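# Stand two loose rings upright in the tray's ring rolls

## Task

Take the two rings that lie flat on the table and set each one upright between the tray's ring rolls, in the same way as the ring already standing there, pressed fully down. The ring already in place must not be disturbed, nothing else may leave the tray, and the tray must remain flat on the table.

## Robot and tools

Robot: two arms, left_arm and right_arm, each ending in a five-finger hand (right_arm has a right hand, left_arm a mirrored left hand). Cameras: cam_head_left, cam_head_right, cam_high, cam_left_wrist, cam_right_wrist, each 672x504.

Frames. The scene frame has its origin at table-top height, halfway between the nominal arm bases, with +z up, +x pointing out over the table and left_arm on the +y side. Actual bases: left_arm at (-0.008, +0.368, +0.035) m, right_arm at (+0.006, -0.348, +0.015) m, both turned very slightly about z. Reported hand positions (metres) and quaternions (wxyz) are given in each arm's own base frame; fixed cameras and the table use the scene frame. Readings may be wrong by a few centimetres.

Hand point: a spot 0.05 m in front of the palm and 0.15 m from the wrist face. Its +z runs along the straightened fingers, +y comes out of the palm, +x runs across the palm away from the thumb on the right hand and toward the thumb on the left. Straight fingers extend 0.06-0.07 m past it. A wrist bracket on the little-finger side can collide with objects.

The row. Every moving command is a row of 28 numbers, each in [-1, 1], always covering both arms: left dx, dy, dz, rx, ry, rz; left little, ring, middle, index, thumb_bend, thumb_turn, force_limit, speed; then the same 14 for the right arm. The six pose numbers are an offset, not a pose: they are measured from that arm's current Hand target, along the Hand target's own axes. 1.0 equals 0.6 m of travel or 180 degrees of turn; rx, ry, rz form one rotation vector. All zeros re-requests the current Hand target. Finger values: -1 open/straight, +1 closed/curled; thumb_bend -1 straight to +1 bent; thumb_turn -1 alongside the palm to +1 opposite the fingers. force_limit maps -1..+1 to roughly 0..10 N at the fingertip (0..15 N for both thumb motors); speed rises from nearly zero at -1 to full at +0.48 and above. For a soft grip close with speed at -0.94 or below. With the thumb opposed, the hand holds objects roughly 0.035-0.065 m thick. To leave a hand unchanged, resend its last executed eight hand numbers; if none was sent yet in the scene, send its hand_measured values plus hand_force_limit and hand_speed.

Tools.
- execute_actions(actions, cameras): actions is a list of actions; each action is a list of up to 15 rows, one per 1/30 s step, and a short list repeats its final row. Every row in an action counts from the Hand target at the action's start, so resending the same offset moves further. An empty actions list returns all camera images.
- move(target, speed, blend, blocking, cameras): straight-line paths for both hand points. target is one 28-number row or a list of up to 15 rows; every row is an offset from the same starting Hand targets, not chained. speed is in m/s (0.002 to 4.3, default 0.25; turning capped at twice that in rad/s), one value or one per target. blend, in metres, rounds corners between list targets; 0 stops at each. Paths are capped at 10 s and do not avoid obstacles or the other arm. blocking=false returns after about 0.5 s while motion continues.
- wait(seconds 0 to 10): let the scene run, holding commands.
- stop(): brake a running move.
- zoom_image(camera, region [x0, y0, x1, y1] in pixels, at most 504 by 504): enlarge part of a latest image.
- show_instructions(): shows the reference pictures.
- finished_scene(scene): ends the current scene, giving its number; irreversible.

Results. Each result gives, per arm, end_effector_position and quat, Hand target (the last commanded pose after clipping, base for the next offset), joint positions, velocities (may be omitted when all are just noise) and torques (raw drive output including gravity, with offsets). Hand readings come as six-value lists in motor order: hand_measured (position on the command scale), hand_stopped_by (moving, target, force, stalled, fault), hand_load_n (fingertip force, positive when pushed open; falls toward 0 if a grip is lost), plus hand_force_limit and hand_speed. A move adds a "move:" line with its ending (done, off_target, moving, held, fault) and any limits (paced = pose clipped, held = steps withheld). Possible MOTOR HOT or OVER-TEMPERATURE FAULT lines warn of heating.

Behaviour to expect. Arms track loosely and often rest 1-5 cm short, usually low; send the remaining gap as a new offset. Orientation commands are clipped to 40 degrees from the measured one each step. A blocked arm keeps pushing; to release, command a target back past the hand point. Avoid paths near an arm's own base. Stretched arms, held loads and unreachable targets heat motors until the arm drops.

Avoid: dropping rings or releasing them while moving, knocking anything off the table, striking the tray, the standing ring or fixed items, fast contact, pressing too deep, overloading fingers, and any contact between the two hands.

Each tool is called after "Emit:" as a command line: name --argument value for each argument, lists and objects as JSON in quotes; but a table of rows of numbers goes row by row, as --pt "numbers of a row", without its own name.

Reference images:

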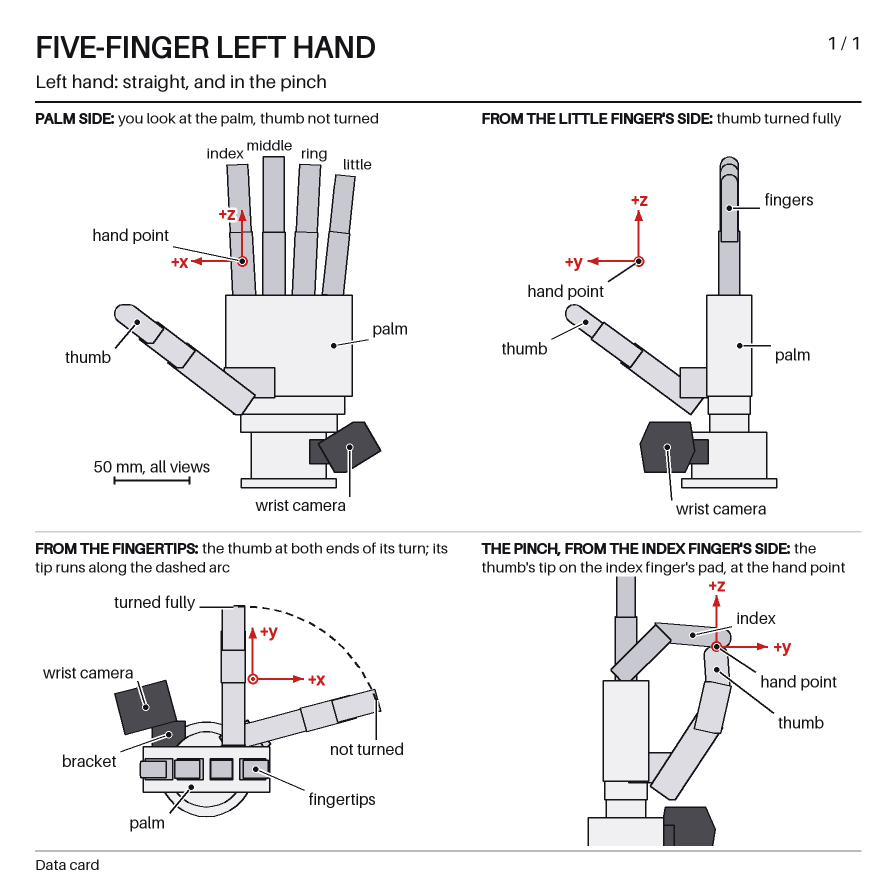

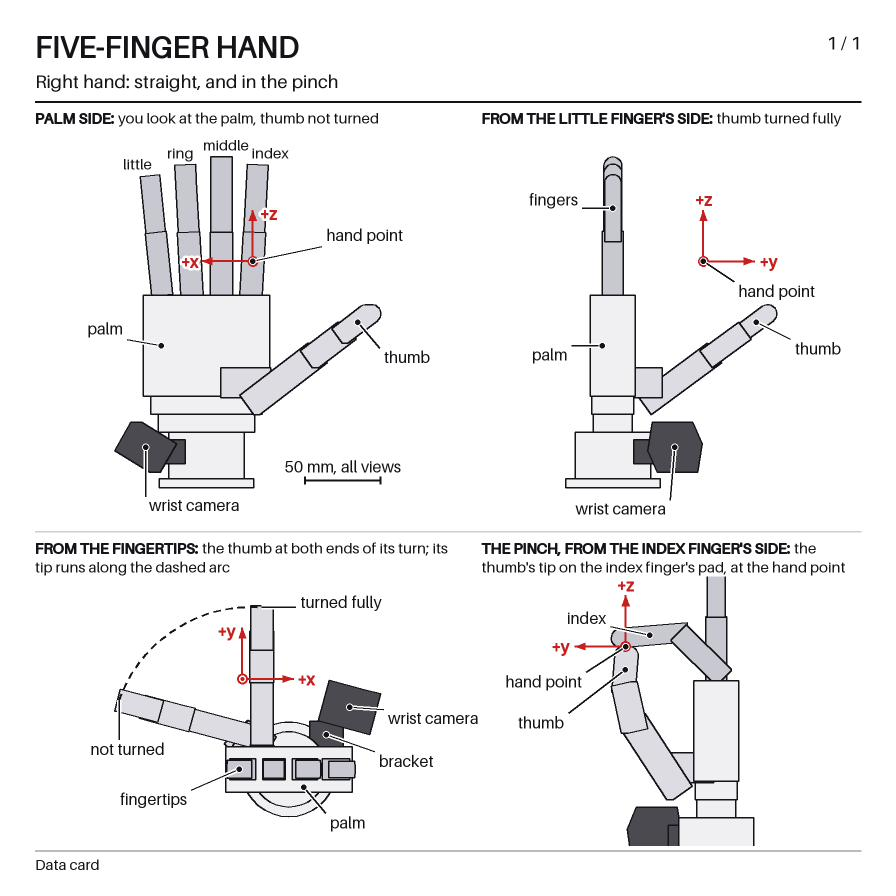

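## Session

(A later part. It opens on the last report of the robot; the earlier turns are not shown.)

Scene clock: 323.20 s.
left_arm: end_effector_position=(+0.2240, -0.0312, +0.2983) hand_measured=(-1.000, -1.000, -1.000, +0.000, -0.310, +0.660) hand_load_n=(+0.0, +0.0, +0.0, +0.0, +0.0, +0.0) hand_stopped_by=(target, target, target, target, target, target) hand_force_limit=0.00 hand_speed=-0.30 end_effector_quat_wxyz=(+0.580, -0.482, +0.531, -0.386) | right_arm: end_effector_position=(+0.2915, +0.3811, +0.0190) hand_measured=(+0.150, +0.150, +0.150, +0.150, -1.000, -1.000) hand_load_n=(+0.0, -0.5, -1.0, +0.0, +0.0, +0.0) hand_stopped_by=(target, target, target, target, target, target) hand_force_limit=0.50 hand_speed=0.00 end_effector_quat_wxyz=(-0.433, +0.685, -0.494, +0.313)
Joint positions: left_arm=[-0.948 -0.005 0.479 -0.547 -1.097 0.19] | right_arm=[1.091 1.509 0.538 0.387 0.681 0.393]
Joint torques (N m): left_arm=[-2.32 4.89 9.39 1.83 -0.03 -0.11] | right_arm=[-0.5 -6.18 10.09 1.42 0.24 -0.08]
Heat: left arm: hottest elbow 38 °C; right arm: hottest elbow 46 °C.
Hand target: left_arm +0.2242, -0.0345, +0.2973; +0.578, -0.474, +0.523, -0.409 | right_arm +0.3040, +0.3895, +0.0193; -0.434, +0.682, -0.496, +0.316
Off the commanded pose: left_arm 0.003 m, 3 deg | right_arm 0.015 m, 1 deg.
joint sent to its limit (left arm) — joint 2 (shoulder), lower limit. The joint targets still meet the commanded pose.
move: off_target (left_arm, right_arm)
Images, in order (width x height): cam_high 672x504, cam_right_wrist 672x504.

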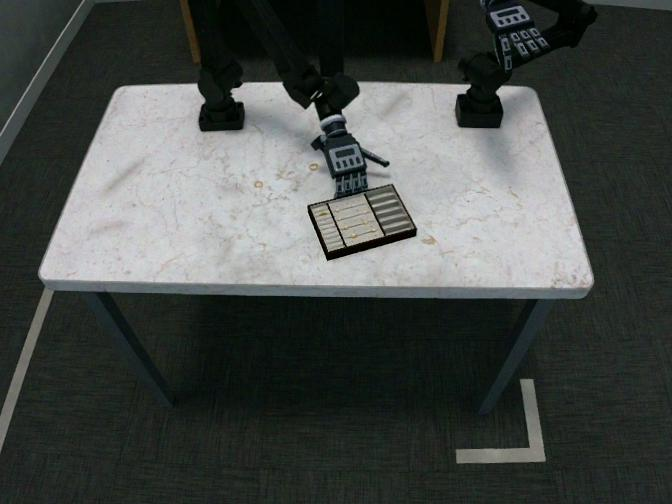

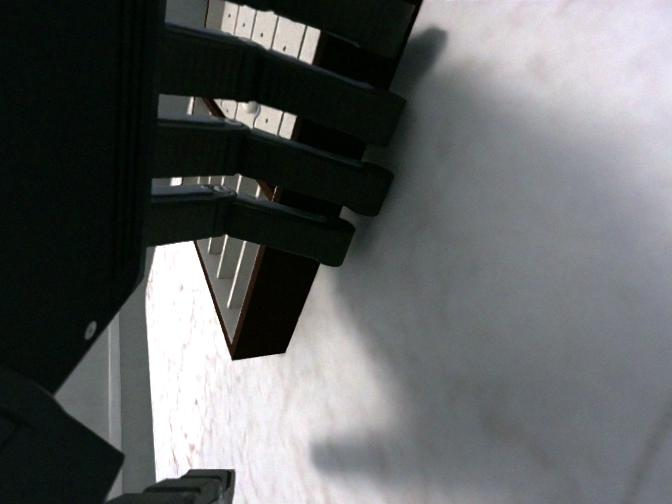

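Emit:
move --pt "0 0 0 0 0 0 -1 -1 -1 0.0 -0.31 0.66 0 -0.3 -0.0044 0.0302 -0.0788 0 0 0 0.15 0.15 0.15 0.15 -1 -1 0.5 0" --pt "0 0 0 0 0 0 -1 -1 -1 0.0 -0.31 0.66 0 -0.3 -0.0044 -0.18 -0.1788 0 0 0 0.15 0.15 0.15 0.15 -1 -1 0.5 0" --speed '[0.08,0.15]' --cameras '["all"]'

Scene clock: 328.83 s.
left_arm: end_effector_position=(+0.2240, -0.0312, +0.2983) hand_measured=(-1.000, -1.000, -1.000, +0.000, -0.310, +0.660) hand_load_n=(+0.0, +0.0, +0.0, +0.0, +0.0, +0.0) hand_stopped_by=(target, target, target, target, target, target) hand_force_limit=0.00 hand_speed=-0.30 end_effector_quat_wxyz=(+0.580, -0.482, +0.531, -0.386) | right_arm: end_effector_position=(+0.2530, +0.3583, +0.1383) hand_measured=(+0.150, +0.150, +0.150, +0.150, -1.000, -1.000) hand_load_n=(+0.0, +0.0, +0.0, +0.0, +0.0, +0.0) hand_stopped_by=(target, target, target, target, target, target) hand_force_limit=0.50 hand_speed=0.00 end_effector_quat_wxyz=(-0.414, +0.692, -0.494, +0.324)
Joint positions: left_arm=[-0.948 -0.005 0.479 -0.547 -1.097 0.19] | right_arm=[1.178 1.115 0.641 -0.198 0.77 0.462]
Joint torques (N m): left_arm=[-1.79 3.96 9.31 1.98 -0.05 -0.1] | right_arm=[2.02 -6.3 14.76 0.76 0.57 0.12]
Heat: left arm: hottest elbow 38 °C; right arm: hottest elbow 45 °C.
Hand target: left_arm +0.2242, -0.0345, +0.2973; +0.578, -0.474, +0.523, -0.409 | right_arm +0.2540, +0.3762, +0.1624; -0.434, +0.682, -0.496, +0.316
Off the commanded pose: left_arm 0.003 m, 3 deg | right_arm 0.030 m, 3 deg.
joint sent to its limit (left arm) — joint 2 (shoulder), lower limit. The joint targets still meet the commanded pose.
move: off_target (left_arm, right_arm)

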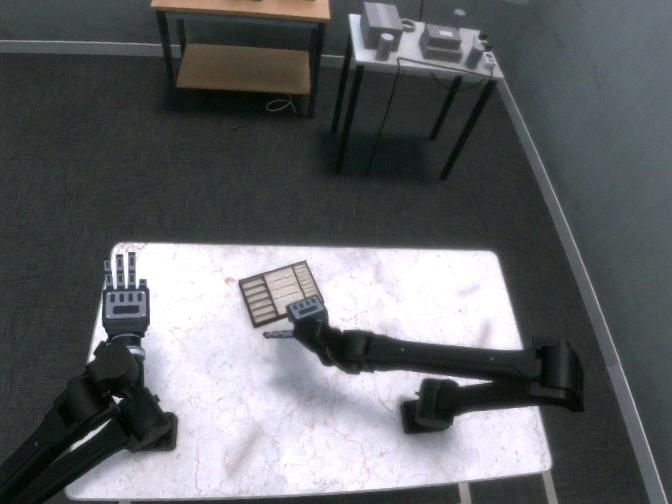

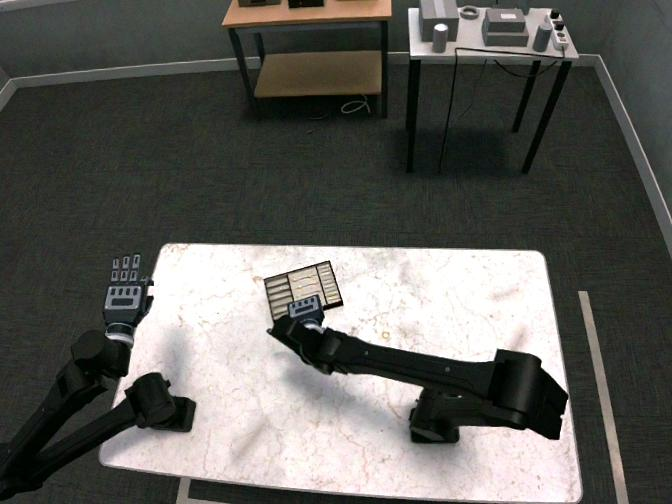

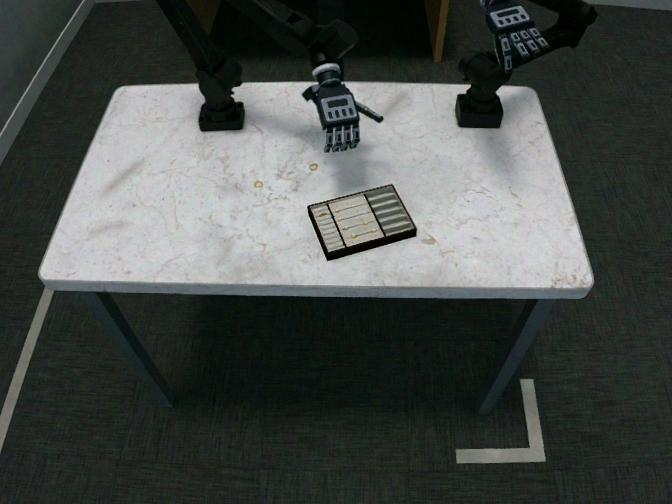

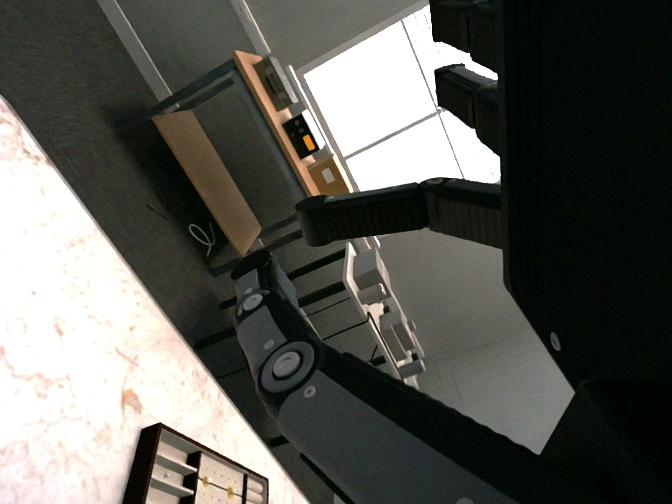

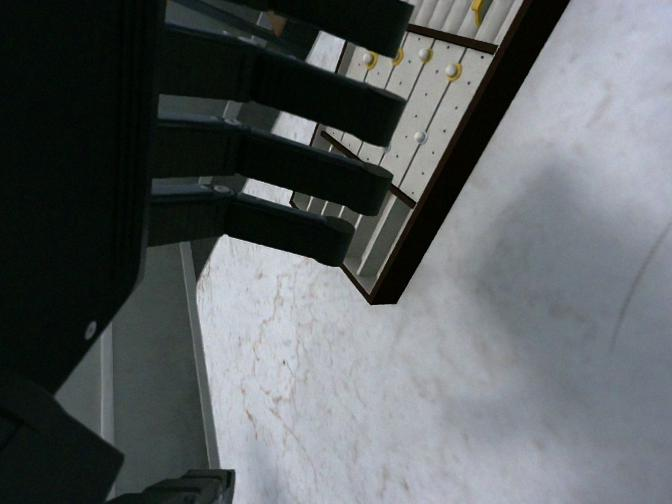

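Emit:
move --pt "0 0 0 0 0 0 -1 -1 -1 0.0 -0.31 0.66 0 -0.3 0.423 -0.168 0.0135 0 0.1511 0.0704 -1 -1 -1 -1 -1 -1 0.5 0" --pt "0 0 0 0 0 0 -1 -1 -1 0.0 -0.31 0.66 0 -0.3 0.863 -0.0333 -0.2748 0 0.3021 0.1409 -1 -1 -1 -1 -1 -1 0.5 0" --speed 0.25 --blend '[0.05,0]' --cameras '["cam_high"]'

Scene clock: 342.77 s.
left_arm: end_effector_position=(+0.2240, -0.0312, +0.2983) hand_measured=(-1.000, -1.000, -1.000, +0.000, -0.310, +0.660) hand_load_n=(+0.0, +0.0, +0.0, +0.0, +0.0, +0.0) hand_stopped_by=(target, target, target, target, target, target) hand_force_limit=0.00 hand_speed=-0.30 end_effector_quat_wxyz=(+0.580, -0.482, +0.531, -0.386) | right_arm: end_effector_position=(+0.2792, -0.1547, +0.2558) hand_measured=(-1.000, -1.000, -1.000, -1.000, -1.000, -1.000) hand_load_n=(+0.0, +0.0, +0.0, +0.0, +0.0, +0.0) hand_stopped_by=(target, target, target, target, target, target) hand_force_limit=0.50 hand_speed=0.00 end_effector_quat_wxyz=(+0.224, -0.342, +0.769, -0.491)
Joint positions: left_arm=[-0.948 -0.005 0.479 -0.547 -1.097 0.19] | right_arm=[-0.491 0.489 0.632 -0.584 0.21 0.108]
Joint torques (N m): left_arm=[-2.02 4.54 9.59 2.1 -0.08 -0.12] | right_arm=[-0.15 1.79 11.59 1.73 0.06 -0.04]
Heat: left arm: hottest elbow 37 °C; right arm: hottest elbow 48 °C.
Hand target: left_arm +0.2242, -0.0345, +0.2973; +0.578, -0.474, +0.523, -0.409 | right_arm +0.2792, -0.1597, +0.2504; +0.218, -0.342, +0.771, -0.491
Off the commanded pose: left_arm 0.003 m, 3 deg | right_arm 0.007 m, 1 deg.
joint sent to its limit (left arm) — joint 2 (shoulder), lower limit. The joint targets still meet the commanded pose.
move: off_target (left_arm)
Images, in order (width x height): cam_high 672x504.

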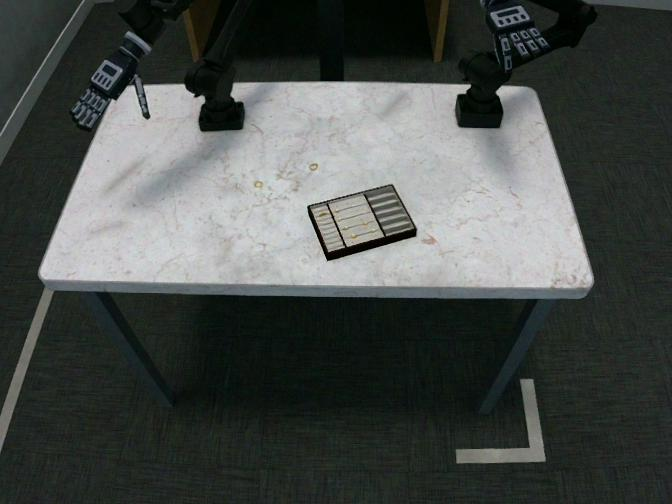

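Emit:
move --pt "0.391 0.0455 0.0815 0 0 0 -1 -1 0.15 0.15 -1 -1 0.3 0 0 0 0 0 0 0 -1 -1 -1 -1 -1 -1 0.5 0" --pt "0.7702 0.08 -0.1143 -0.1297 0.0964 -0.0504 -1 -1 0.15 0.15 -1 -1 0.3 0 0 0 0 0 0 0 -1 -1 -1 -1 -1 -1 0.5 0" --speed 0.25 --cameras '["cam_left_wrist","cam_high"]'

Scene clock: 353.07 s.
left_arm: end_effector_position=(+0.2025, -0.4598, +0.1319) hand_measured=(-1.000, -1.000, +0.150, +0.150, -1.000, -1.000) hand_load_n=(+0.0, +0.0, +0.0, +0.0, +0.0, +0.0) hand_stopped_by=(target, target, target, target, target, target) hand_force_limit=0.30 hand_speed=0.00 end_effector_quat_wxyz=(+0.361, -0.542, +0.649, -0.394) | right_arm: end_effector_position=(+0.2792, -0.1548, +0.2558) hand_measured=(-1.000, -1.000, -1.000, -1.000, -1.000, -1.000) hand_load_n=(+0.0, +0.0, +0.0, +0.0, +0.0, +0.0) hand_stopped_by=(target, target, target, target, target, target) hand_force_limit=0.50 hand_speed=0.00 end_effector_quat_wxyz=(+0.224, -0.343, +0.769, -0.491)
Joint positions: left_arm=[-1.429 1.447 0.957 -0.561 -1.053 -0.942] | right_arm=[-0.491 0.489 0.632 -0.584 0.21 0.108]
Joint torques (N m): left_arm=[-0.62 -12.28 14.49 0.53 -0.54 -0.16] | right_arm=[-0.09 2.14 11.75 1.77 0.06 -0.08]
Heat: left arm: hottest elbow 39 °C; right arm: hottest elbow 47 °C.
Hand target: left_arm +0.2098, -0.4800, +0.1496; +0.353, -0.553, +0.636, -0.406 | right_arm +0.2793, -0.1598, +0.2505; +0.218, -0.342, +0.771, -0.491
Off the commanded pose: left_arm 0.028 m, 3 deg | right_arm 0.007 m, 1 deg.
move: off_target (left_arm)
Images, in order (width x height): cam_high 672x504, cam_left_wrist 672x504.

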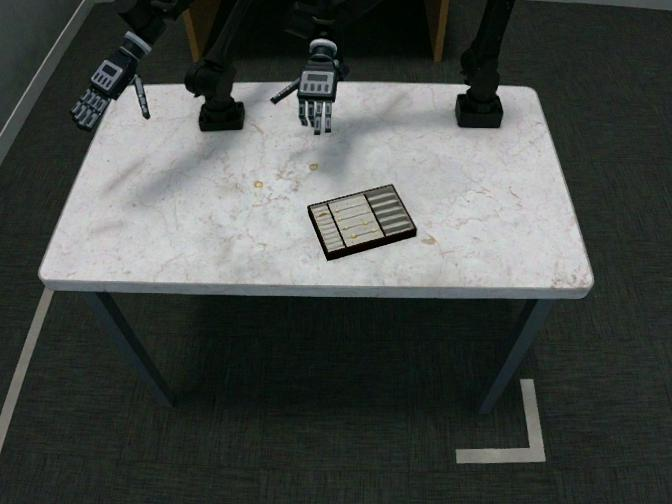

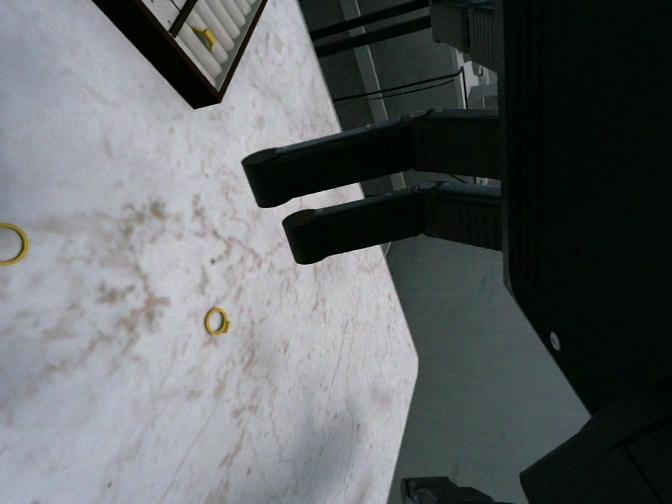

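Emit:
move --target '[0.1723,0.1522,0.1055,0,0,0.0802,-1,-1,0.18,0.10,-1,-1,0.3,0,0,0,0,0,0,0,-1,-1,-1,-1,-1,-1,0.5,0]' --speed 0.15 --cameras '["cam_left_wrist"]'

Scene clock: 365.50 s.
left_arm: end_effector_position=(+0.2153, -0.5582, +0.0253) hand_measured=(-1.000, -1.000, +0.180, +0.100, -1.000, -1.000) hand_load_n=(+0.0, +0.0, +0.5, +0.0, +0.0, +0.0) hand_stopped_by=(target, target, target, target, target, target) hand_force_limit=0.30 hand_speed=0.00 end_effector_quat_wxyz=(+0.410, -0.466, +0.708, -0.337) | right_arm: end_effector_position=(+0.2792, -0.1548, +0.2558) hand_measured=(-1.000, -1.000, -1.000, -1.000, -1.000, -1.000) hand_load_n=(+0.0, +0.0, +0.0, +0.0, +0.0, -0.5) hand_stopped_by=(target, target, target, target, target, target) hand_force_limit=0.50 hand_speed=0.00 end_effector_quat_wxyz=(+0.224, -0.343, +0.769, -0.491)
Joint positions: left_arm=[-1.436 1.879 1.219 -0.453 -1.063 -0.758] | right_arm=[-0.491 0.489 0.632 -0.584 0.21 0.108]
Joint torques (N m): left_arm=[-2.43 -19.31 13.09 1.44 -0.69 0.03] | right_arm=[-0.09 1.96 11.6 1.96 0.06 -0.08]
Heat: left arm: hottest elbow 40 °C; right arm: hottest elbow 47 °C.
Hand target: left_arm +0.2140, -0.5851, +0.0402; +0.401, -0.469, +0.701, -0.358 | right_arm +0.2793, -0.1598, +0.2505; +0.218, -0.342, +0.771, -0.491
Off the commanded pose: left_arm 0.031 m, 3 deg | right_arm 0.007 m, 1 deg.
move: off_target (left_arm)
Images, in order (width x height): cam_left_wrist 672x504.

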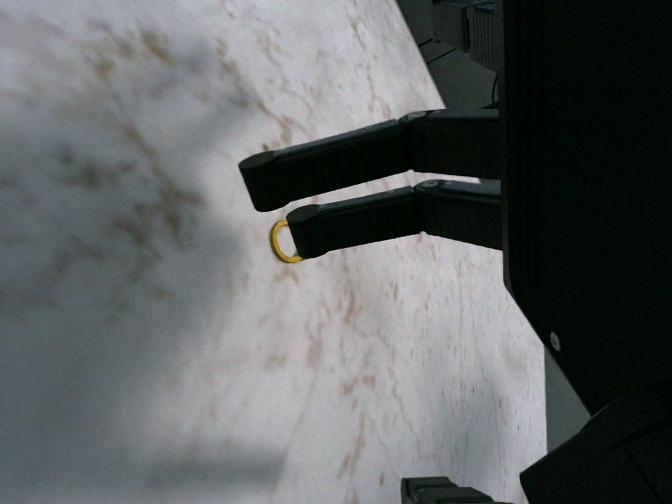

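Emit:
move --target '[0.0497,0.0252,0.0198,0,0,0,-1,-1,0.18,0.10,-1,-1,0.3,0,0,0,0,0,0,0,-1,-1,-1,-1,-1,-1,0.5,0]' --speed 0.1 --cameras '["cam_left_wrist"]'

Scene clock: 371.53 s.
left_arm: end_effector_position=(+0.2141, -0.5831, +0.0023) hand_measured=(-1.000, -1.000, +0.180, +0.100, -1.000, -1.000) hand_load_n=(+0.0, +0.0, +0.0, +0.0, +0.0, +0.0) hand_stopped_by=(target, target, target, target, target, target) hand_force_limit=0.30 hand_speed=0.00 end_effector_quat_wxyz=(+0.412, -0.461, +0.710, -0.336) | right_arm: end_effector_position=(+0.2792, -0.1548, +0.2558) hand_measured=(-1.000, -1.000, -1.000, -1.000, -1.000, -1.000) hand_load_n=(+0.0, +0.0, +0.0, +0.0, +0.0, +0.0) hand_stopped_by=(target, target, target, target, target, target) hand_force_limit=0.50 hand_speed=0.00 end_effector_quat_wxyz=(+0.224, -0.343, +0.769, -0.491)
Joint positions: left_arm=[-1.444 1.969 1.29 -0.443 -1.067 -0.757] | right_arm=[-0.491 0.489 0.632 -0.584 0.21 0.108]
Joint torques (N m): left_arm=[-2.78 -20.37 12.85 1.18 -0.71 -0.12] | right_arm=[-0.44 1.9 11.55 1.99 0.04 -0.09]
Heat: left arm: hottest elbow 41 °C; right arm: hottest elbow 46 °C.
Hand target: left_arm +0.2120, -0.6100, +0.0149; +0.401, -0.469, +0.701, -0.358 | right_arm +0.2793, -0.1598, +0.2505; +0.218, -0.342, +0.771, -0.491
Off the commanded pose: left_arm 0.030 m, 3 deg | right_arm 0.007 m, 1 deg.
move: off_target (left_arm)
Images, in order (width x height): cam_left_wrist 672x504.

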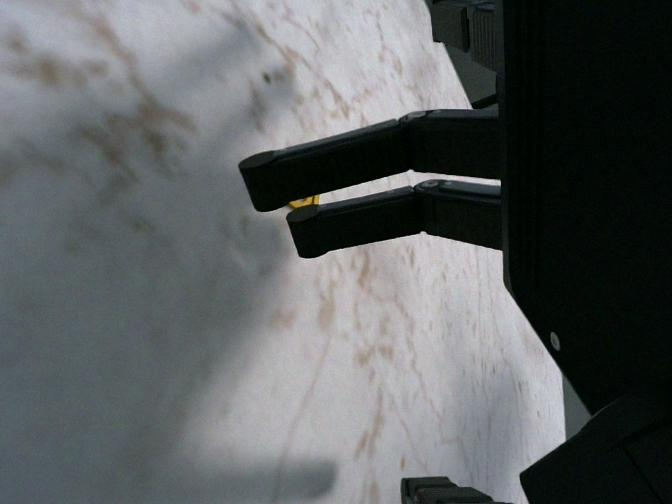

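Emit:
move --target '[0.0084,0.0321,0.0157,0,0,0,-1,-1,0.18,0.10,-1,-1,0.3,0,0,0,0,0,0,0,-1,-1,-1,-1,-1,-1,0.5,0]' --speed 0.06 --cameras '["cam_left_wrist"]'

Scene clock: 375.43 s.
left_arm: end_effector_position=(+0.2151, -0.5874, -0.0140) hand_measured=(-1.000, -1.000, +0.180, +0.100, -1.000, -1.000) hand_load_n=(+0.0, +0.0, +0.0, -0.5, +0.0, -0.5) hand_stopped_by=(target, target, target, target, target, target) hand_force_limit=0.30 hand_speed=0.00 end_effector_quat_wxyz=(+0.411, -0.463, +0.708, -0.340) | right_arm: end_effector_position=(+0.2792, -0.1548, +0.2558) hand_measured=(-1.000, -1.000, -1.000, -1.000, -1.000, -1.000) hand_load_n=(+0.0, +0.0, +0.0, +0.0, +0.0, +0.0) hand_stopped_by=(target, target, target, target, target, target) hand_force_limit=0.50 hand_speed=0.00 end_effector_quat_wxyz=(+0.224, -0.343, +0.769, -0.491)
Joint positions: left_arm=[-1.444 2.003 1.29 -0.399 -1.07 -0.757] | right_arm=[-0.491 0.489 0.632 -0.584 0.21 0.108]
Joint torques (N m): left_arm=[-1.38 -19.9 11.88 1.25 -0.55 -0.1] | right_arm=[-0.09 2.2 11.59 1.94 0.07 -0.1]
Heat: left arm: hottest elbow 42 °C; right arm: hottest elbow 46 °C.
Hand target: left_arm +0.2121, -0.6100, -0.0071; +0.401, -0.469, +0.701, -0.358 | right_arm +0.2793, -0.1598, +0.2505; +0.218, -0.342, +0.771, -0.491
Off the commanded pose: left_arm 0.024 m, 3 deg | right_arm 0.007 m, 1 deg.
move: off_target (left_arm)
Images, in order (width x height): cam_left_wrist 672x504.

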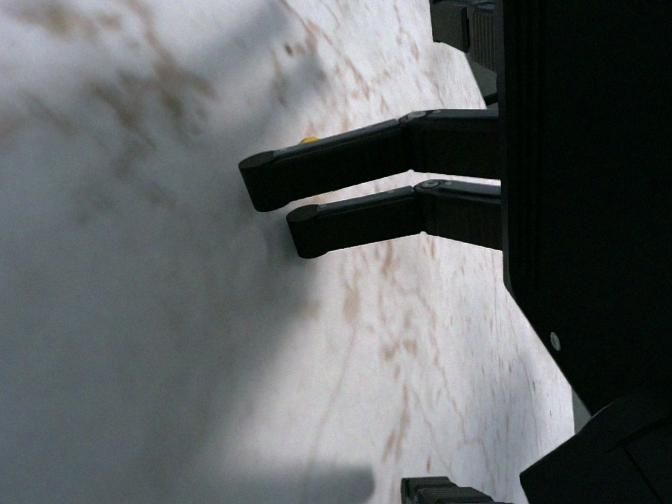

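Emit:
move --target '[0.0012,-0.0043,0.0357,0,0,0,-1,-1,0.18,0.10,-1,-1,0.3,0,0,0,0,0,0,0,-1,-1,-1,-1,-1,-1,0.5,0]' --speed 0.05 --cameras '["cam_left_wrist"]'

Scene clock: 381.73 s.
left_arm: end_effector_position=(+0.2217, -0.5974, -0.0143) hand_measured=(-1.000, -1.000, +0.180, +0.100, -1.000, -1.000) hand_load_n=(+0.0, +0.0, +0.0, -1.5, +0.0, +0.0) hand_stopped_by=(target, target, target, target, target, target) hand_force_limit=0.30 hand_speed=0.00 end_effector_quat_wxyz=(+0.404, -0.463, +0.707, -0.352) | right_arm: end_effector_position=(+0.2792, -0.1548, +0.2558) hand_measured=(-1.000, -1.000, -1.000, -1.000, -1.000, -1.000) hand_load_n=(-0.5, +0.0, +0.0, +0.0, +0.0, +0.0) hand_stopped_by=(target, target, target, target, target, target) hand_force_limit=0.50 hand_speed=0.00 end_effector_quat_wxyz=(+0.224, -0.343, +0.769, -0.491)
Joint positions: left_arm=[-1.434 2.012 1.294 -0.332 -1.057 -0.713] | right_arm=[-0.491 0.489 0.632 -0.584 0.21 0.108]
Joint torques (N m): left_arm=[0.67 -19.02 12.14 1.43 -0.39 0.06] | right_arm=[0.03 2.26 11.56 1.88 0.06 -0.03]
Heat: left arm: hottest elbow 43 °C; right arm: hottest elbow 46 °C.
Hand target: left_arm +0.2320, -0.6143, -0.0139; +0.401, -0.469, +0.701, -0.358 | right_arm +0.2793, -0.1598, +0.2505; +0.218, -0.342, +0.771, -0.491
Off the commanded pose: left_arm 0.020 m, 1 deg | right_arm 0.007 m, 1 deg.
move: off_target (left_arm)
Images, in order (width x height): cam_left_wrist 672x504.

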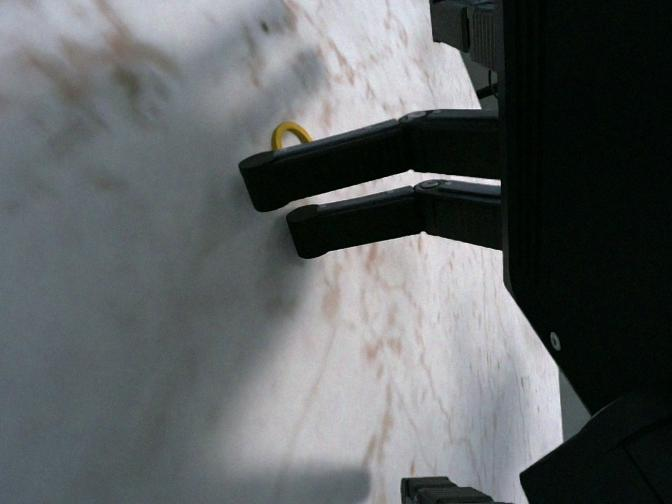

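Emit:
move --target '[-0.0318,0.0072,-0.0092,0,0,0,-1,-1,0.20,0.15,-1,-1,0.3,0,0,0,0,0,0,0,-1,-1,-1,-1,-1,-1,0.5,0]' --speed 0.05 --cameras '["cam_left_wrist"]'

Scene clock: 384.27 s.
left_arm: end_effector_position=(+0.2241, -0.5988, -0.0152) hand_measured=(-1.000, -1.000, +0.200, +0.150, -1.000, -1.000) hand_load_n=(+0.0, +0.0, +0.0, -0.5, +0.0, +0.0) hand_stopped_by=(target, target, target, target, target, target) hand_force_limit=0.30 hand_speed=0.00 end_effector_quat_wxyz=(+0.400, -0.467, +0.703, -0.358) | right_arm: end_effector_position=(+0.2792, -0.1548, +0.2558) hand_measured=(-1.000, -1.000, -1.000, -1.000, -1.000, -1.000) hand_load_n=(-0.5, +0.0, +0.0, -0.5, +0.0, +0.0) hand_stopped_by=(target, target, target, target, target, target) hand_force_limit=0.50 hand_speed=0.00 end_effector_quat_wxyz=(+0.224, -0.343, +0.769, -0.491)
Joint positions: left_arm=[-1.429 2.012 1.286 -0.303 -1.054 -0.711] | right_arm=[-0.491 0.489 0.632 -0.584 0.21 0.108]
Joint torques (N m): left_arm=[-0.09 -22.53 7.3 1.18 -0.51 0.09] | right_arm=[-0.21 2.73 11.58 1.78 0.05 -0.09]
Heat: left arm: hottest elbow 43 °C; right arm: hottest elbow 46 °C.
Hand target: left_arm +0.2300, -0.5943, -0.0111; +0.401, -0.469, +0.701, -0.358 | right_arm +0.2793, -0.1598, +0.2505; +0.218, -0.342, +0.771, -0.491
Off the commanded pose: left_arm 0.008 m, 0 deg | right_arm 0.007 m, 1 deg.
move: done
Images, in order (width x height): cam_left_wrist 672x504.

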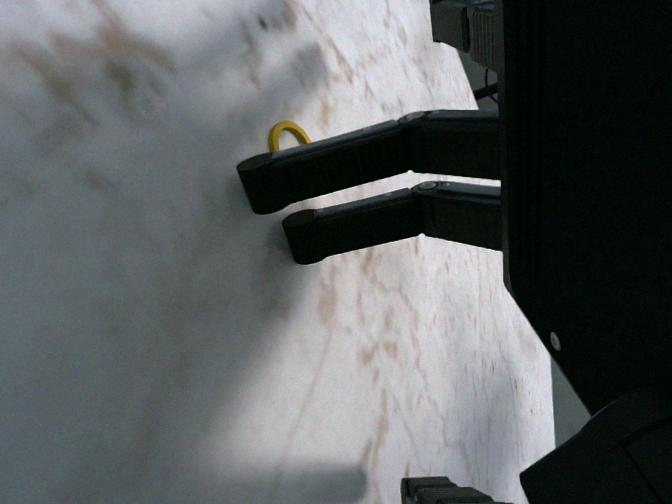

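Emit:
move --target '[-0.0284,0.0038,-0.0022,0,0,0,-1,-1,0.20,0.15,-1,-1,0.3,0,0,0,0,0,0,0,-1,-1,-1,-1,-1,-1,0.5,0]' --speed 0.05 --cameras '["cam_left_wrist"]'

Scene clock: 386.87 s.
left_arm: end_effector_position=(+0.2256, -0.5810, -0.0154) hand_measured=(-1.000, -1.000, +0.200, +0.150, -1.000, -1.000) hand_load_n=(+0.0, +0.0, +0.0, +0.0, +0.0, -0.5) hand_stopped_by=(target, target, target, target, target, target) hand_force_limit=0.30 hand_speed=0.00 end_effector_quat_wxyz=(+0.401, -0.467, +0.703, -0.357) | right_arm: end_effector_position=(+0.2792, -0.1548, +0.2558) hand_measured=(-1.000, -1.000, -1.000, -1.000, -1.000, -1.000) hand_load_n=(+0.0, +0.0, +0.0, -0.5, +0.0, -0.5) hand_stopped_by=(target, target, target, target, target, target) hand_force_limit=0.50 hand_speed=0.00 end_effector_quat_wxyz=(+0.224, -0.343, +0.769, -0.491)
Joint positions: left_arm=[-1.422 1.979 1.226 -0.271 -1.05 -0.701] | right_arm=[-0.491 0.489 0.632 -0.584 0.21 0.108]
Joint torques (N m): left_arm=[0.44 -22.12 7.23 1.18 -0.43 0.1] | right_arm=[0.03 2.14 11.62 1.83 0.05 -0.06]
Heat: left arm: hottest elbow 43 °C; right arm: hottest elbow 46 °C.
Hand target: left_arm +0.2320, -0.5773, -0.0088; +0.401, -0.469, +0.701, -0.358 | right_arm +0.2793, -0.1598, +0.2505; +0.218, -0.342, +0.771, -0.491
Off the commanded pose: left_arm 0.010 m, 0 deg | right_arm 0.007 m, 1 deg.
move: done
Images, in order (width x height): cam_left_wrist 672x504.

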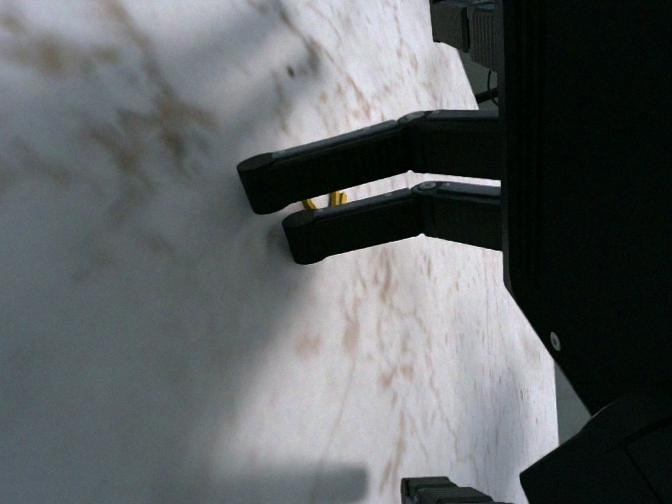

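Emit:
zoom_image --camera "cam_left_wrist" --region '[230, 130, 400, 270]'

Scaled by 2.965.

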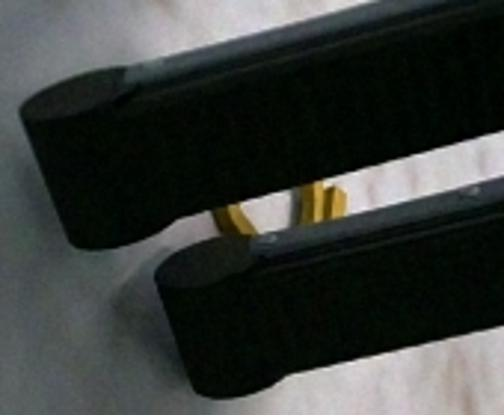

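Emit:
move --pt "0.0284 -0.0055 0.0055 0 0 0 -1 -1 0.20 0.15 -1 -1 0.3 0 0 0 0 0 0 0 -1 -1 -1 -1 -1 -1 0.5 0" --pt "0.0325 -0.0255 0.0465 0 0 0 -1 -1 0.20 0.15 -1 -1 0.3 0 0 0 0 0 0 0 -1 -1 -1 -1 -1 -1 0.5 0" --speed 0.04 --cameras '["cam_left_wrist"]'

Emit:
zoom_image --camera "cam_left_wrist" --region '[230, 130, 400, 270]'

Scene clock: 397.77 s.
left_arm: end_effector_position=(+0.2475, -0.5857, -0.0150) hand_measured=(-1.000, -1.000, +0.200, +0.150, -1.000, -1.000) hand_load_n=(+0.0, +0.0, +0.0, -1.0, +0.0, +0.0) hand_stopped_by=(target, target, target, target, target, target) hand_force_limit=0.30 hand_speed=0.00 end_effector_quat_wxyz=(+0.404, -0.463, +0.708, -0.349) | right_arm: end_effector_position=(+0.2792, -0.1548, +0.2558) hand_measured=(-1.000, -1.000, -1.000, -1.000, -1.000, -1.000) hand_load_n=(+0.0, +0.0, +0.0, +0.0, +0.0, +0.0) hand_stopped_by=(target, target, target, target, target, target) hand_force_limit=0.50 hand_speed=0.00 end_effector_quat_wxyz=(+0.224, -0.343, +0.769, -0.491)
Joint positions: left_arm=[-1.385 1.996 1.257 -0.25 -1.03 -0.636] | right_arm=[-0.491 0.489 0.632 -0.584 0.21 0.108]
Joint torques (N m): left_arm=[0.03 -19.72 12.22 1.54 -0.42 0.03] | right_arm=[0.03 2.2 11.81 1.88 0.04 -0.07]
Heat: left arm: hottest elbow 42 °C; right arm: hottest elbow 46 °C.
Hand target: left_arm +0.2581, -0.6038, -0.0116; +0.401, -0.469, +0.701, -0.358 | right_arm +0.2793, -0.1598, +0.2505; +0.218, -0.342, +0.771, -0.491
Off the commanded pose: left_arm 0.021 m, 2 deg | right_arm 0.007 m, 1 deg.
move: off_target (left_arm)
Images, in order (width x height): cam_left_wrist 672x504.

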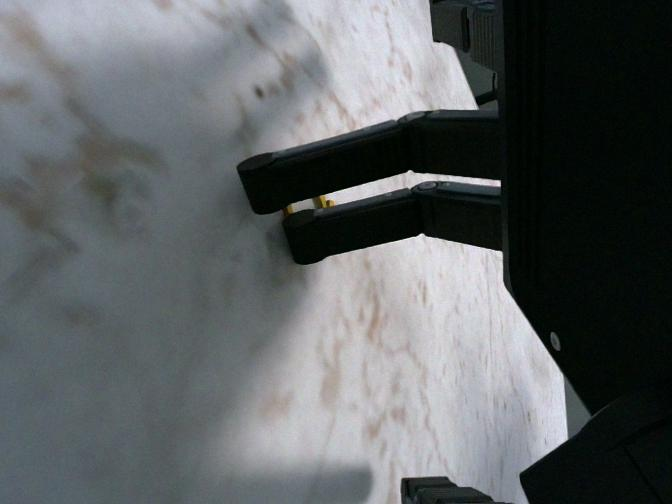

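Scaled by 2.965.

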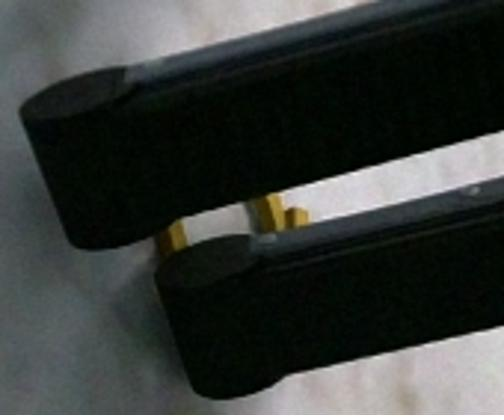

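Emit:
move --target '[0.0198,-0.0135,0.0136,0,0,0,-1,-1,0.20,0.15,-1,-1,0.3,0,0,0,0,0,0,0,-1,-1,-1,-1,-1,-1,0.5,0]' --speed 0.04 --cameras '["cam_left_wrist"]'

Emit:
zoom_image --camera "cam_left_wrist" --region '[230, 130, 400, 270]'

Scene clock: 401.00 s.
left_arm: end_effector_position=(+0.2559, -0.6015, -0.0145) hand_measured=(-1.000, -1.000, +0.200, +0.150, -1.000, -1.000) hand_load_n=(+0.0, -0.5, +0.0, -0.5, +0.0, +0.0) hand_stopped_by=(target, target, target, target, target, target) hand_force_limit=0.30 hand_speed=0.00 end_effector_quat_wxyz=(+0.403, -0.464, +0.706, -0.352) | right_arm: end_effector_position=(+0.2792, -0.1548, +0.2558) hand_measured=(-1.000, -1.000, -1.000, -1.000, -1.000, -1.000) hand_load_n=(-0.5, -0.5, +0.0, +0.0, +0.0, +0.0) hand_stopped_by=(target, target, target, target, target, target) hand_force_limit=0.50 hand_speed=0.00 end_effector_quat_wxyz=(+0.224, -0.343, +0.769, -0.491)
Joint positions: left_arm=[-1.376 2.026 1.308 -0.25 -1.026 -0.621] | right_arm=[-0.491 0.489 0.632 -0.584 0.21 0.108]
Joint torques (N m): left_arm=[0.32 -19.9 12.48 0.84 -0.39 0.06] | right_arm=[-0.32 1.79 11.74 1.88 0.06 -0.05]
Heat: left arm: hottest elbow 42 °C; right arm: hottest elbow 46 °C.
Hand target: left_arm +0.2657, -0.6186, -0.0105; +0.401, -0.469, +0.701, -0.358 | right_arm +0.2793, -0.1598, +0.2505; +0.218, -0.342, +0.771, -0.491
Off the commanded pose: left_arm 0.020 m, 1 deg | right_arm 0.007 m, 1 deg.
move: off_target (left_arm)
Images, in order (width x height): cam_left_wrist 672x504.

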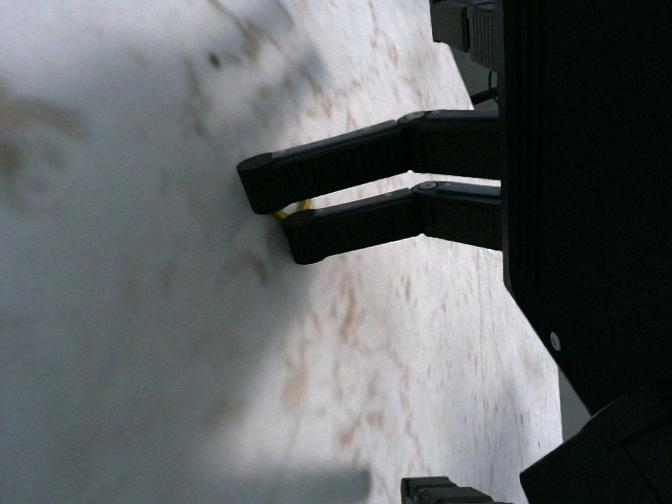

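Scaled by 2.965.

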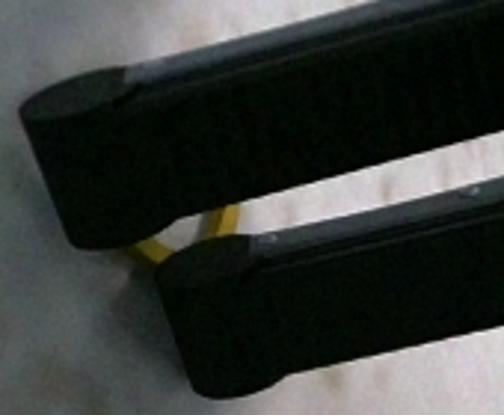

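Emit:
move --target '[-0.003,-0.0442,0.0922,0,0,0,-1,-1,0.20,0.15,-1,-1,0.3,0,0,0,0,0,0,0,-1,-1,-1,-1,-1,-1,0.5,0]' --speed 0.04 --cameras '["cam_left_wrist"]'

Emit:
zoom_image --camera "cam_left_wrist" --region '[230, 130, 400, 270]'

Scene clock: 404.90 s.
left_arm: end_effector_position=(+0.3127, -0.6154, -0.0136) hand_measured=(-1.000, -1.000, +0.200, +0.150, -1.000, -1.000) hand_load_n=(+0.0, +0.0, +0.0, -1.0, +0.0, +0.0) hand_stopped_by=(target, target, target, target, target, target) hand_force_limit=0.30 hand_speed=0.00 end_effector_quat_wxyz=(+0.402, -0.464, +0.708, -0.348) | right_arm: end_effector_position=(+0.2792, -0.1548, +0.2558) hand_measured=(-1.000, -1.000, -1.000, -1.000, -1.000, -1.000) hand_load_n=(+0.0, +0.0, +0.0, +0.0, +0.0, +0.0) hand_stopped_by=(target, target, target, target, target, target) hand_force_limit=0.50 hand_speed=0.00 end_effector_quat_wxyz=(+0.224, -0.343, +0.769, -0.491)
Joint positions: left_arm=[-1.287 2.074 1.387 -0.184 -0.968 -0.497] | right_arm=[-0.491 0.489 0.632 -0.584 0.21 0.108]
Joint torques (N m): left_arm=[-0.44 -20.84 13.2 1.57 -0.41 0.06] | right_arm=[-0.32 2.08 11.54 1.84 0.02 -0.05]
Heat: left arm: hottest elbow 43 °C; right arm: hottest elbow 46 °C.
Hand target: left_arm +0.3256, -0.6320, -0.0100; +0.401, -0.469, +0.701, -0.358 | right_arm +0.2793, -0.1598, +0.2505; +0.218, -0.342, +0.771, -0.491
Off the commanded pose: left_arm 0.021 m, 2 deg | right_arm 0.007 m, 1 deg.
move: off_target (left_arm)
Images, in order (width x height): cam_left_wrist 672x504.

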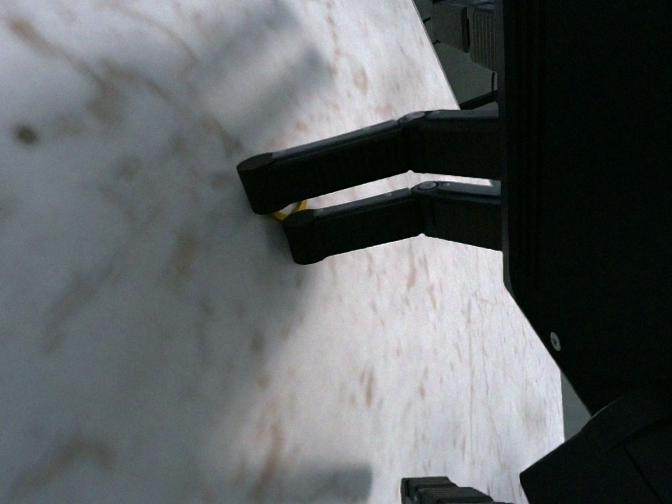

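Scaled by 2.965.

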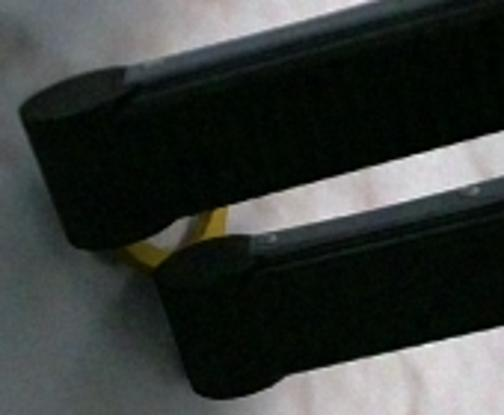

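Emit:
move --pt "0.001 0.0145 -0.0302 0 0 0 -1 -1 0.20 0.15 -1 -1 0.3 0 0 0 0 0 0 0 -1 -1 -1 -1 -1 -1 0.5 0" --pt "-0.037 -0.1315 -0.1013 0 0 0 -1 -1 -1 0 -0.31 -0.6 0.3 0 0 0 0 0 0 0 -1 -1 -1 -1 -1 -1 0.5 0" --pt "-0.3182 -0.0772 -0.2195 0.076 0.292 0.1423 -1 -1 -1 0 -0.31 -0.6 0.3 0 0 0 0 0 0 0 -1 -1 -1 -1 -1 -1 0.5 0" --pt "-0.2907 -0.0332 -0.3242 0.1545 0.5938 0.2894 -1 -1 -1 0 -0.31 -0.6 0.3 0 0 0 0 0 0 0 -1 -1 -1 -1 -1 -1 0.5 0" --speed '[0.05,0.15,0.35,0.35]' --cameras '["cam_left_wrist","cam_high"]'

Scene clock: 424.83 s.
left_arm: end_effector_position=(+0.1885, -0.4315, +0.1159) hand_measured=(-1.000, -1.000, -1.000, +0.000, -0.310, -0.600) hand_load_n=(+0.0, +0.0, +0.0, +0.0, +0.0, +0.0) hand_stopped_by=(target, target, target, target, target, target) hand_force_limit=0.30 hand_speed=0.00 end_effector_quat_wxyz=(-0.129, +0.375, +0.758, -0.518) | right_arm: end_effector_position=(+0.2792, -0.1548, +0.2558) hand_measured=(-1.000, -1.000, -1.000, -1.000, -1.000, -1.000) hand_load_n=(-0.5, +0.0, +0.0, +0.0, +0.0, -0.5) hand_stopped_by=(target, target, target, target, target, target) hand_force_limit=0.50 hand_speed=0.00 end_effector_quat_wxyz=(+0.224, -0.343, +0.769, -0.491)
Joint positions: left_arm=[-0.838 1.564 1.074 -0.807 1.107 1.483] | right_arm=[-0.491 0.489 0.632 -0.584 0.21 0.108]
Joint torques (N m): left_arm=[-1.38 -14.51 14.04 0.13 0.72 0.04] | right_arm=[-0.26 1.79 11.6 1.85 0.05 -0.05]
Heat: left arm: hottest elbow 45 °C; right arm: hottest elbow 46 °C.
Hand target: left_arm +0.2000, -0.4487, +0.1288; -0.116, +0.389, +0.750, -0.523 | right_arm +0.2793, -0.1598, +0.2505; +0.218, -0.342, +0.771, -0.491
Off the commanded pose: left_arm 0.025 m, 2 deg | right_arm 0.007 m, 1 deg.
move: off_target (left_arm); target 2's new numbers were sent with left_arm's hand 0.035 m and 3 deg from that target
Images, in order (width x height): cam_high 672x504, cam_left_wrist 672x504.

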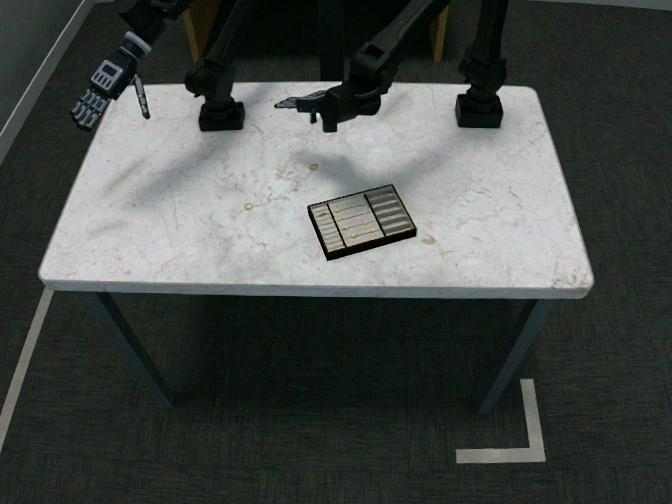

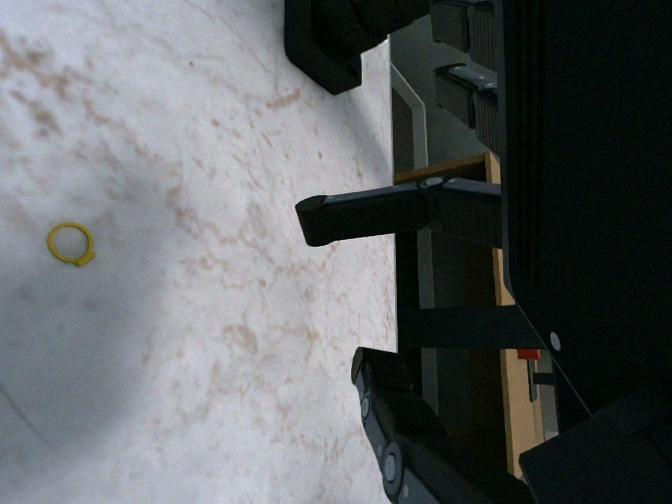

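Emit:
zoom_image --camera "cam_left_wrist" --region '[35, 205, 115, 285]'

Scaled by 6.300.

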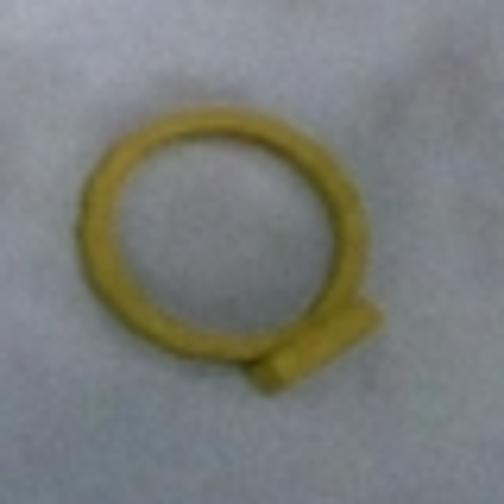

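Emit:
move --target '[0.0035,0.1535,0.0907,0.0058,0.0219,0.0107,-1,-1,-1,0,-0.31,-0.6,0.3,0,0,0,0,0,0,0,-1,-1,-1,-1,-1,-1,0.5,0]' --speed 0.12 --cameras '["cam_left_wrist"]'

Emit:
zoom_image --camera "cam_left_wrist" --region '[180, 200, 320, 340]'

Scene clock: 435.23 s.
left_arm: end_effector_position=(+0.1985, -0.4500, +0.0159) hand_measured=(-1.000, -1.000, -1.000, +0.000, -0.310, -0.600) hand_load_n=(+0.0, +0.0, +0.0, +0.0, +0.0, +0.0) hand_stopped_by=(target, target, target, target, target, target) hand_force_limit=0.30 hand_speed=0.00 end_effector_quat_wxyz=(-0.155, +0.400, +0.746, -0.510) | right_arm: end_effector_position=(+0.2792, -0.1548, +0.2558) hand_measured=(-1.000, -1.000, -1.000, -1.000, -1.000, -1.000) hand_load_n=(+0.0, +0.0, +0.0, +0.0, +0.0, -0.5) hand_stopped_by=(target, target, target, target, target, target) hand_force_limit=0.50 hand_speed=0.00 end_effector_quat_wxyz=(+0.224, -0.343, +0.769, -0.491)
Joint positions: left_arm=[-0.849 1.815 1.104 -0.73 1.12 1.625] | right_arm=[-0.491 0.489 0.632 -0.584 0.21 0.108]
Joint torques (N m): left_arm=[-1.96 -16.85 11.86 0.68 0.95 0.02] | right_arm=[0.03 2.14 11.62 1.87 0.02 -0.05]
Heat: left arm: hottest elbow 45 °C; right arm: hottest elbow 46 °C.
Hand target: left_arm +0.2095, -0.4711, +0.0246; -0.136, +0.418, +0.734, -0.517 | right_arm +0.2793, -0.1598, +0.2505; +0.218, -0.342, +0.771, -0.491
Off the commanded pose: left_arm 0.025 m, 3 deg | right_arm 0.007 m, 1 deg.
move: off_target (left_arm)
Images, in order (width x height): cam_left_wrist 672x504.

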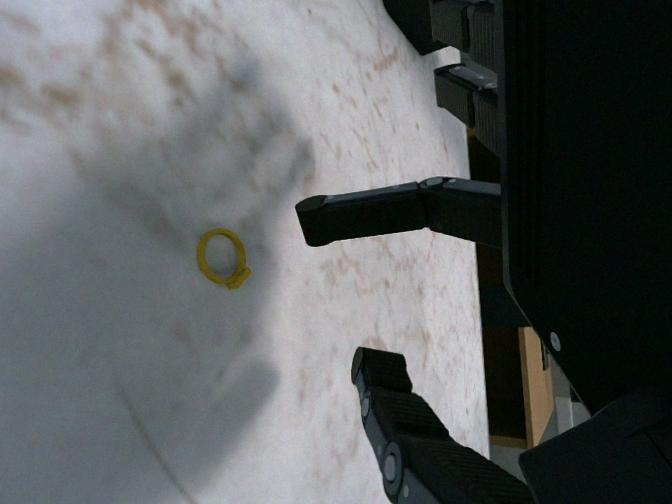

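Scaled by 3.600.

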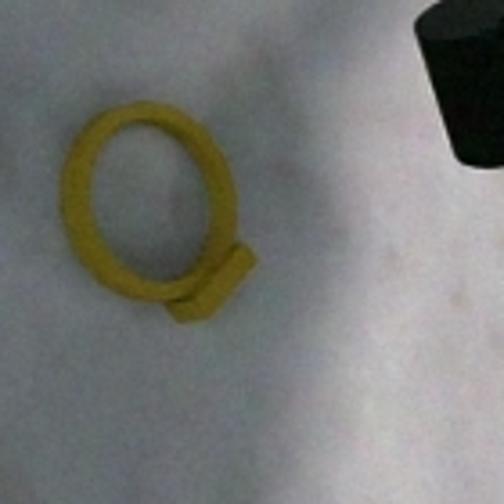

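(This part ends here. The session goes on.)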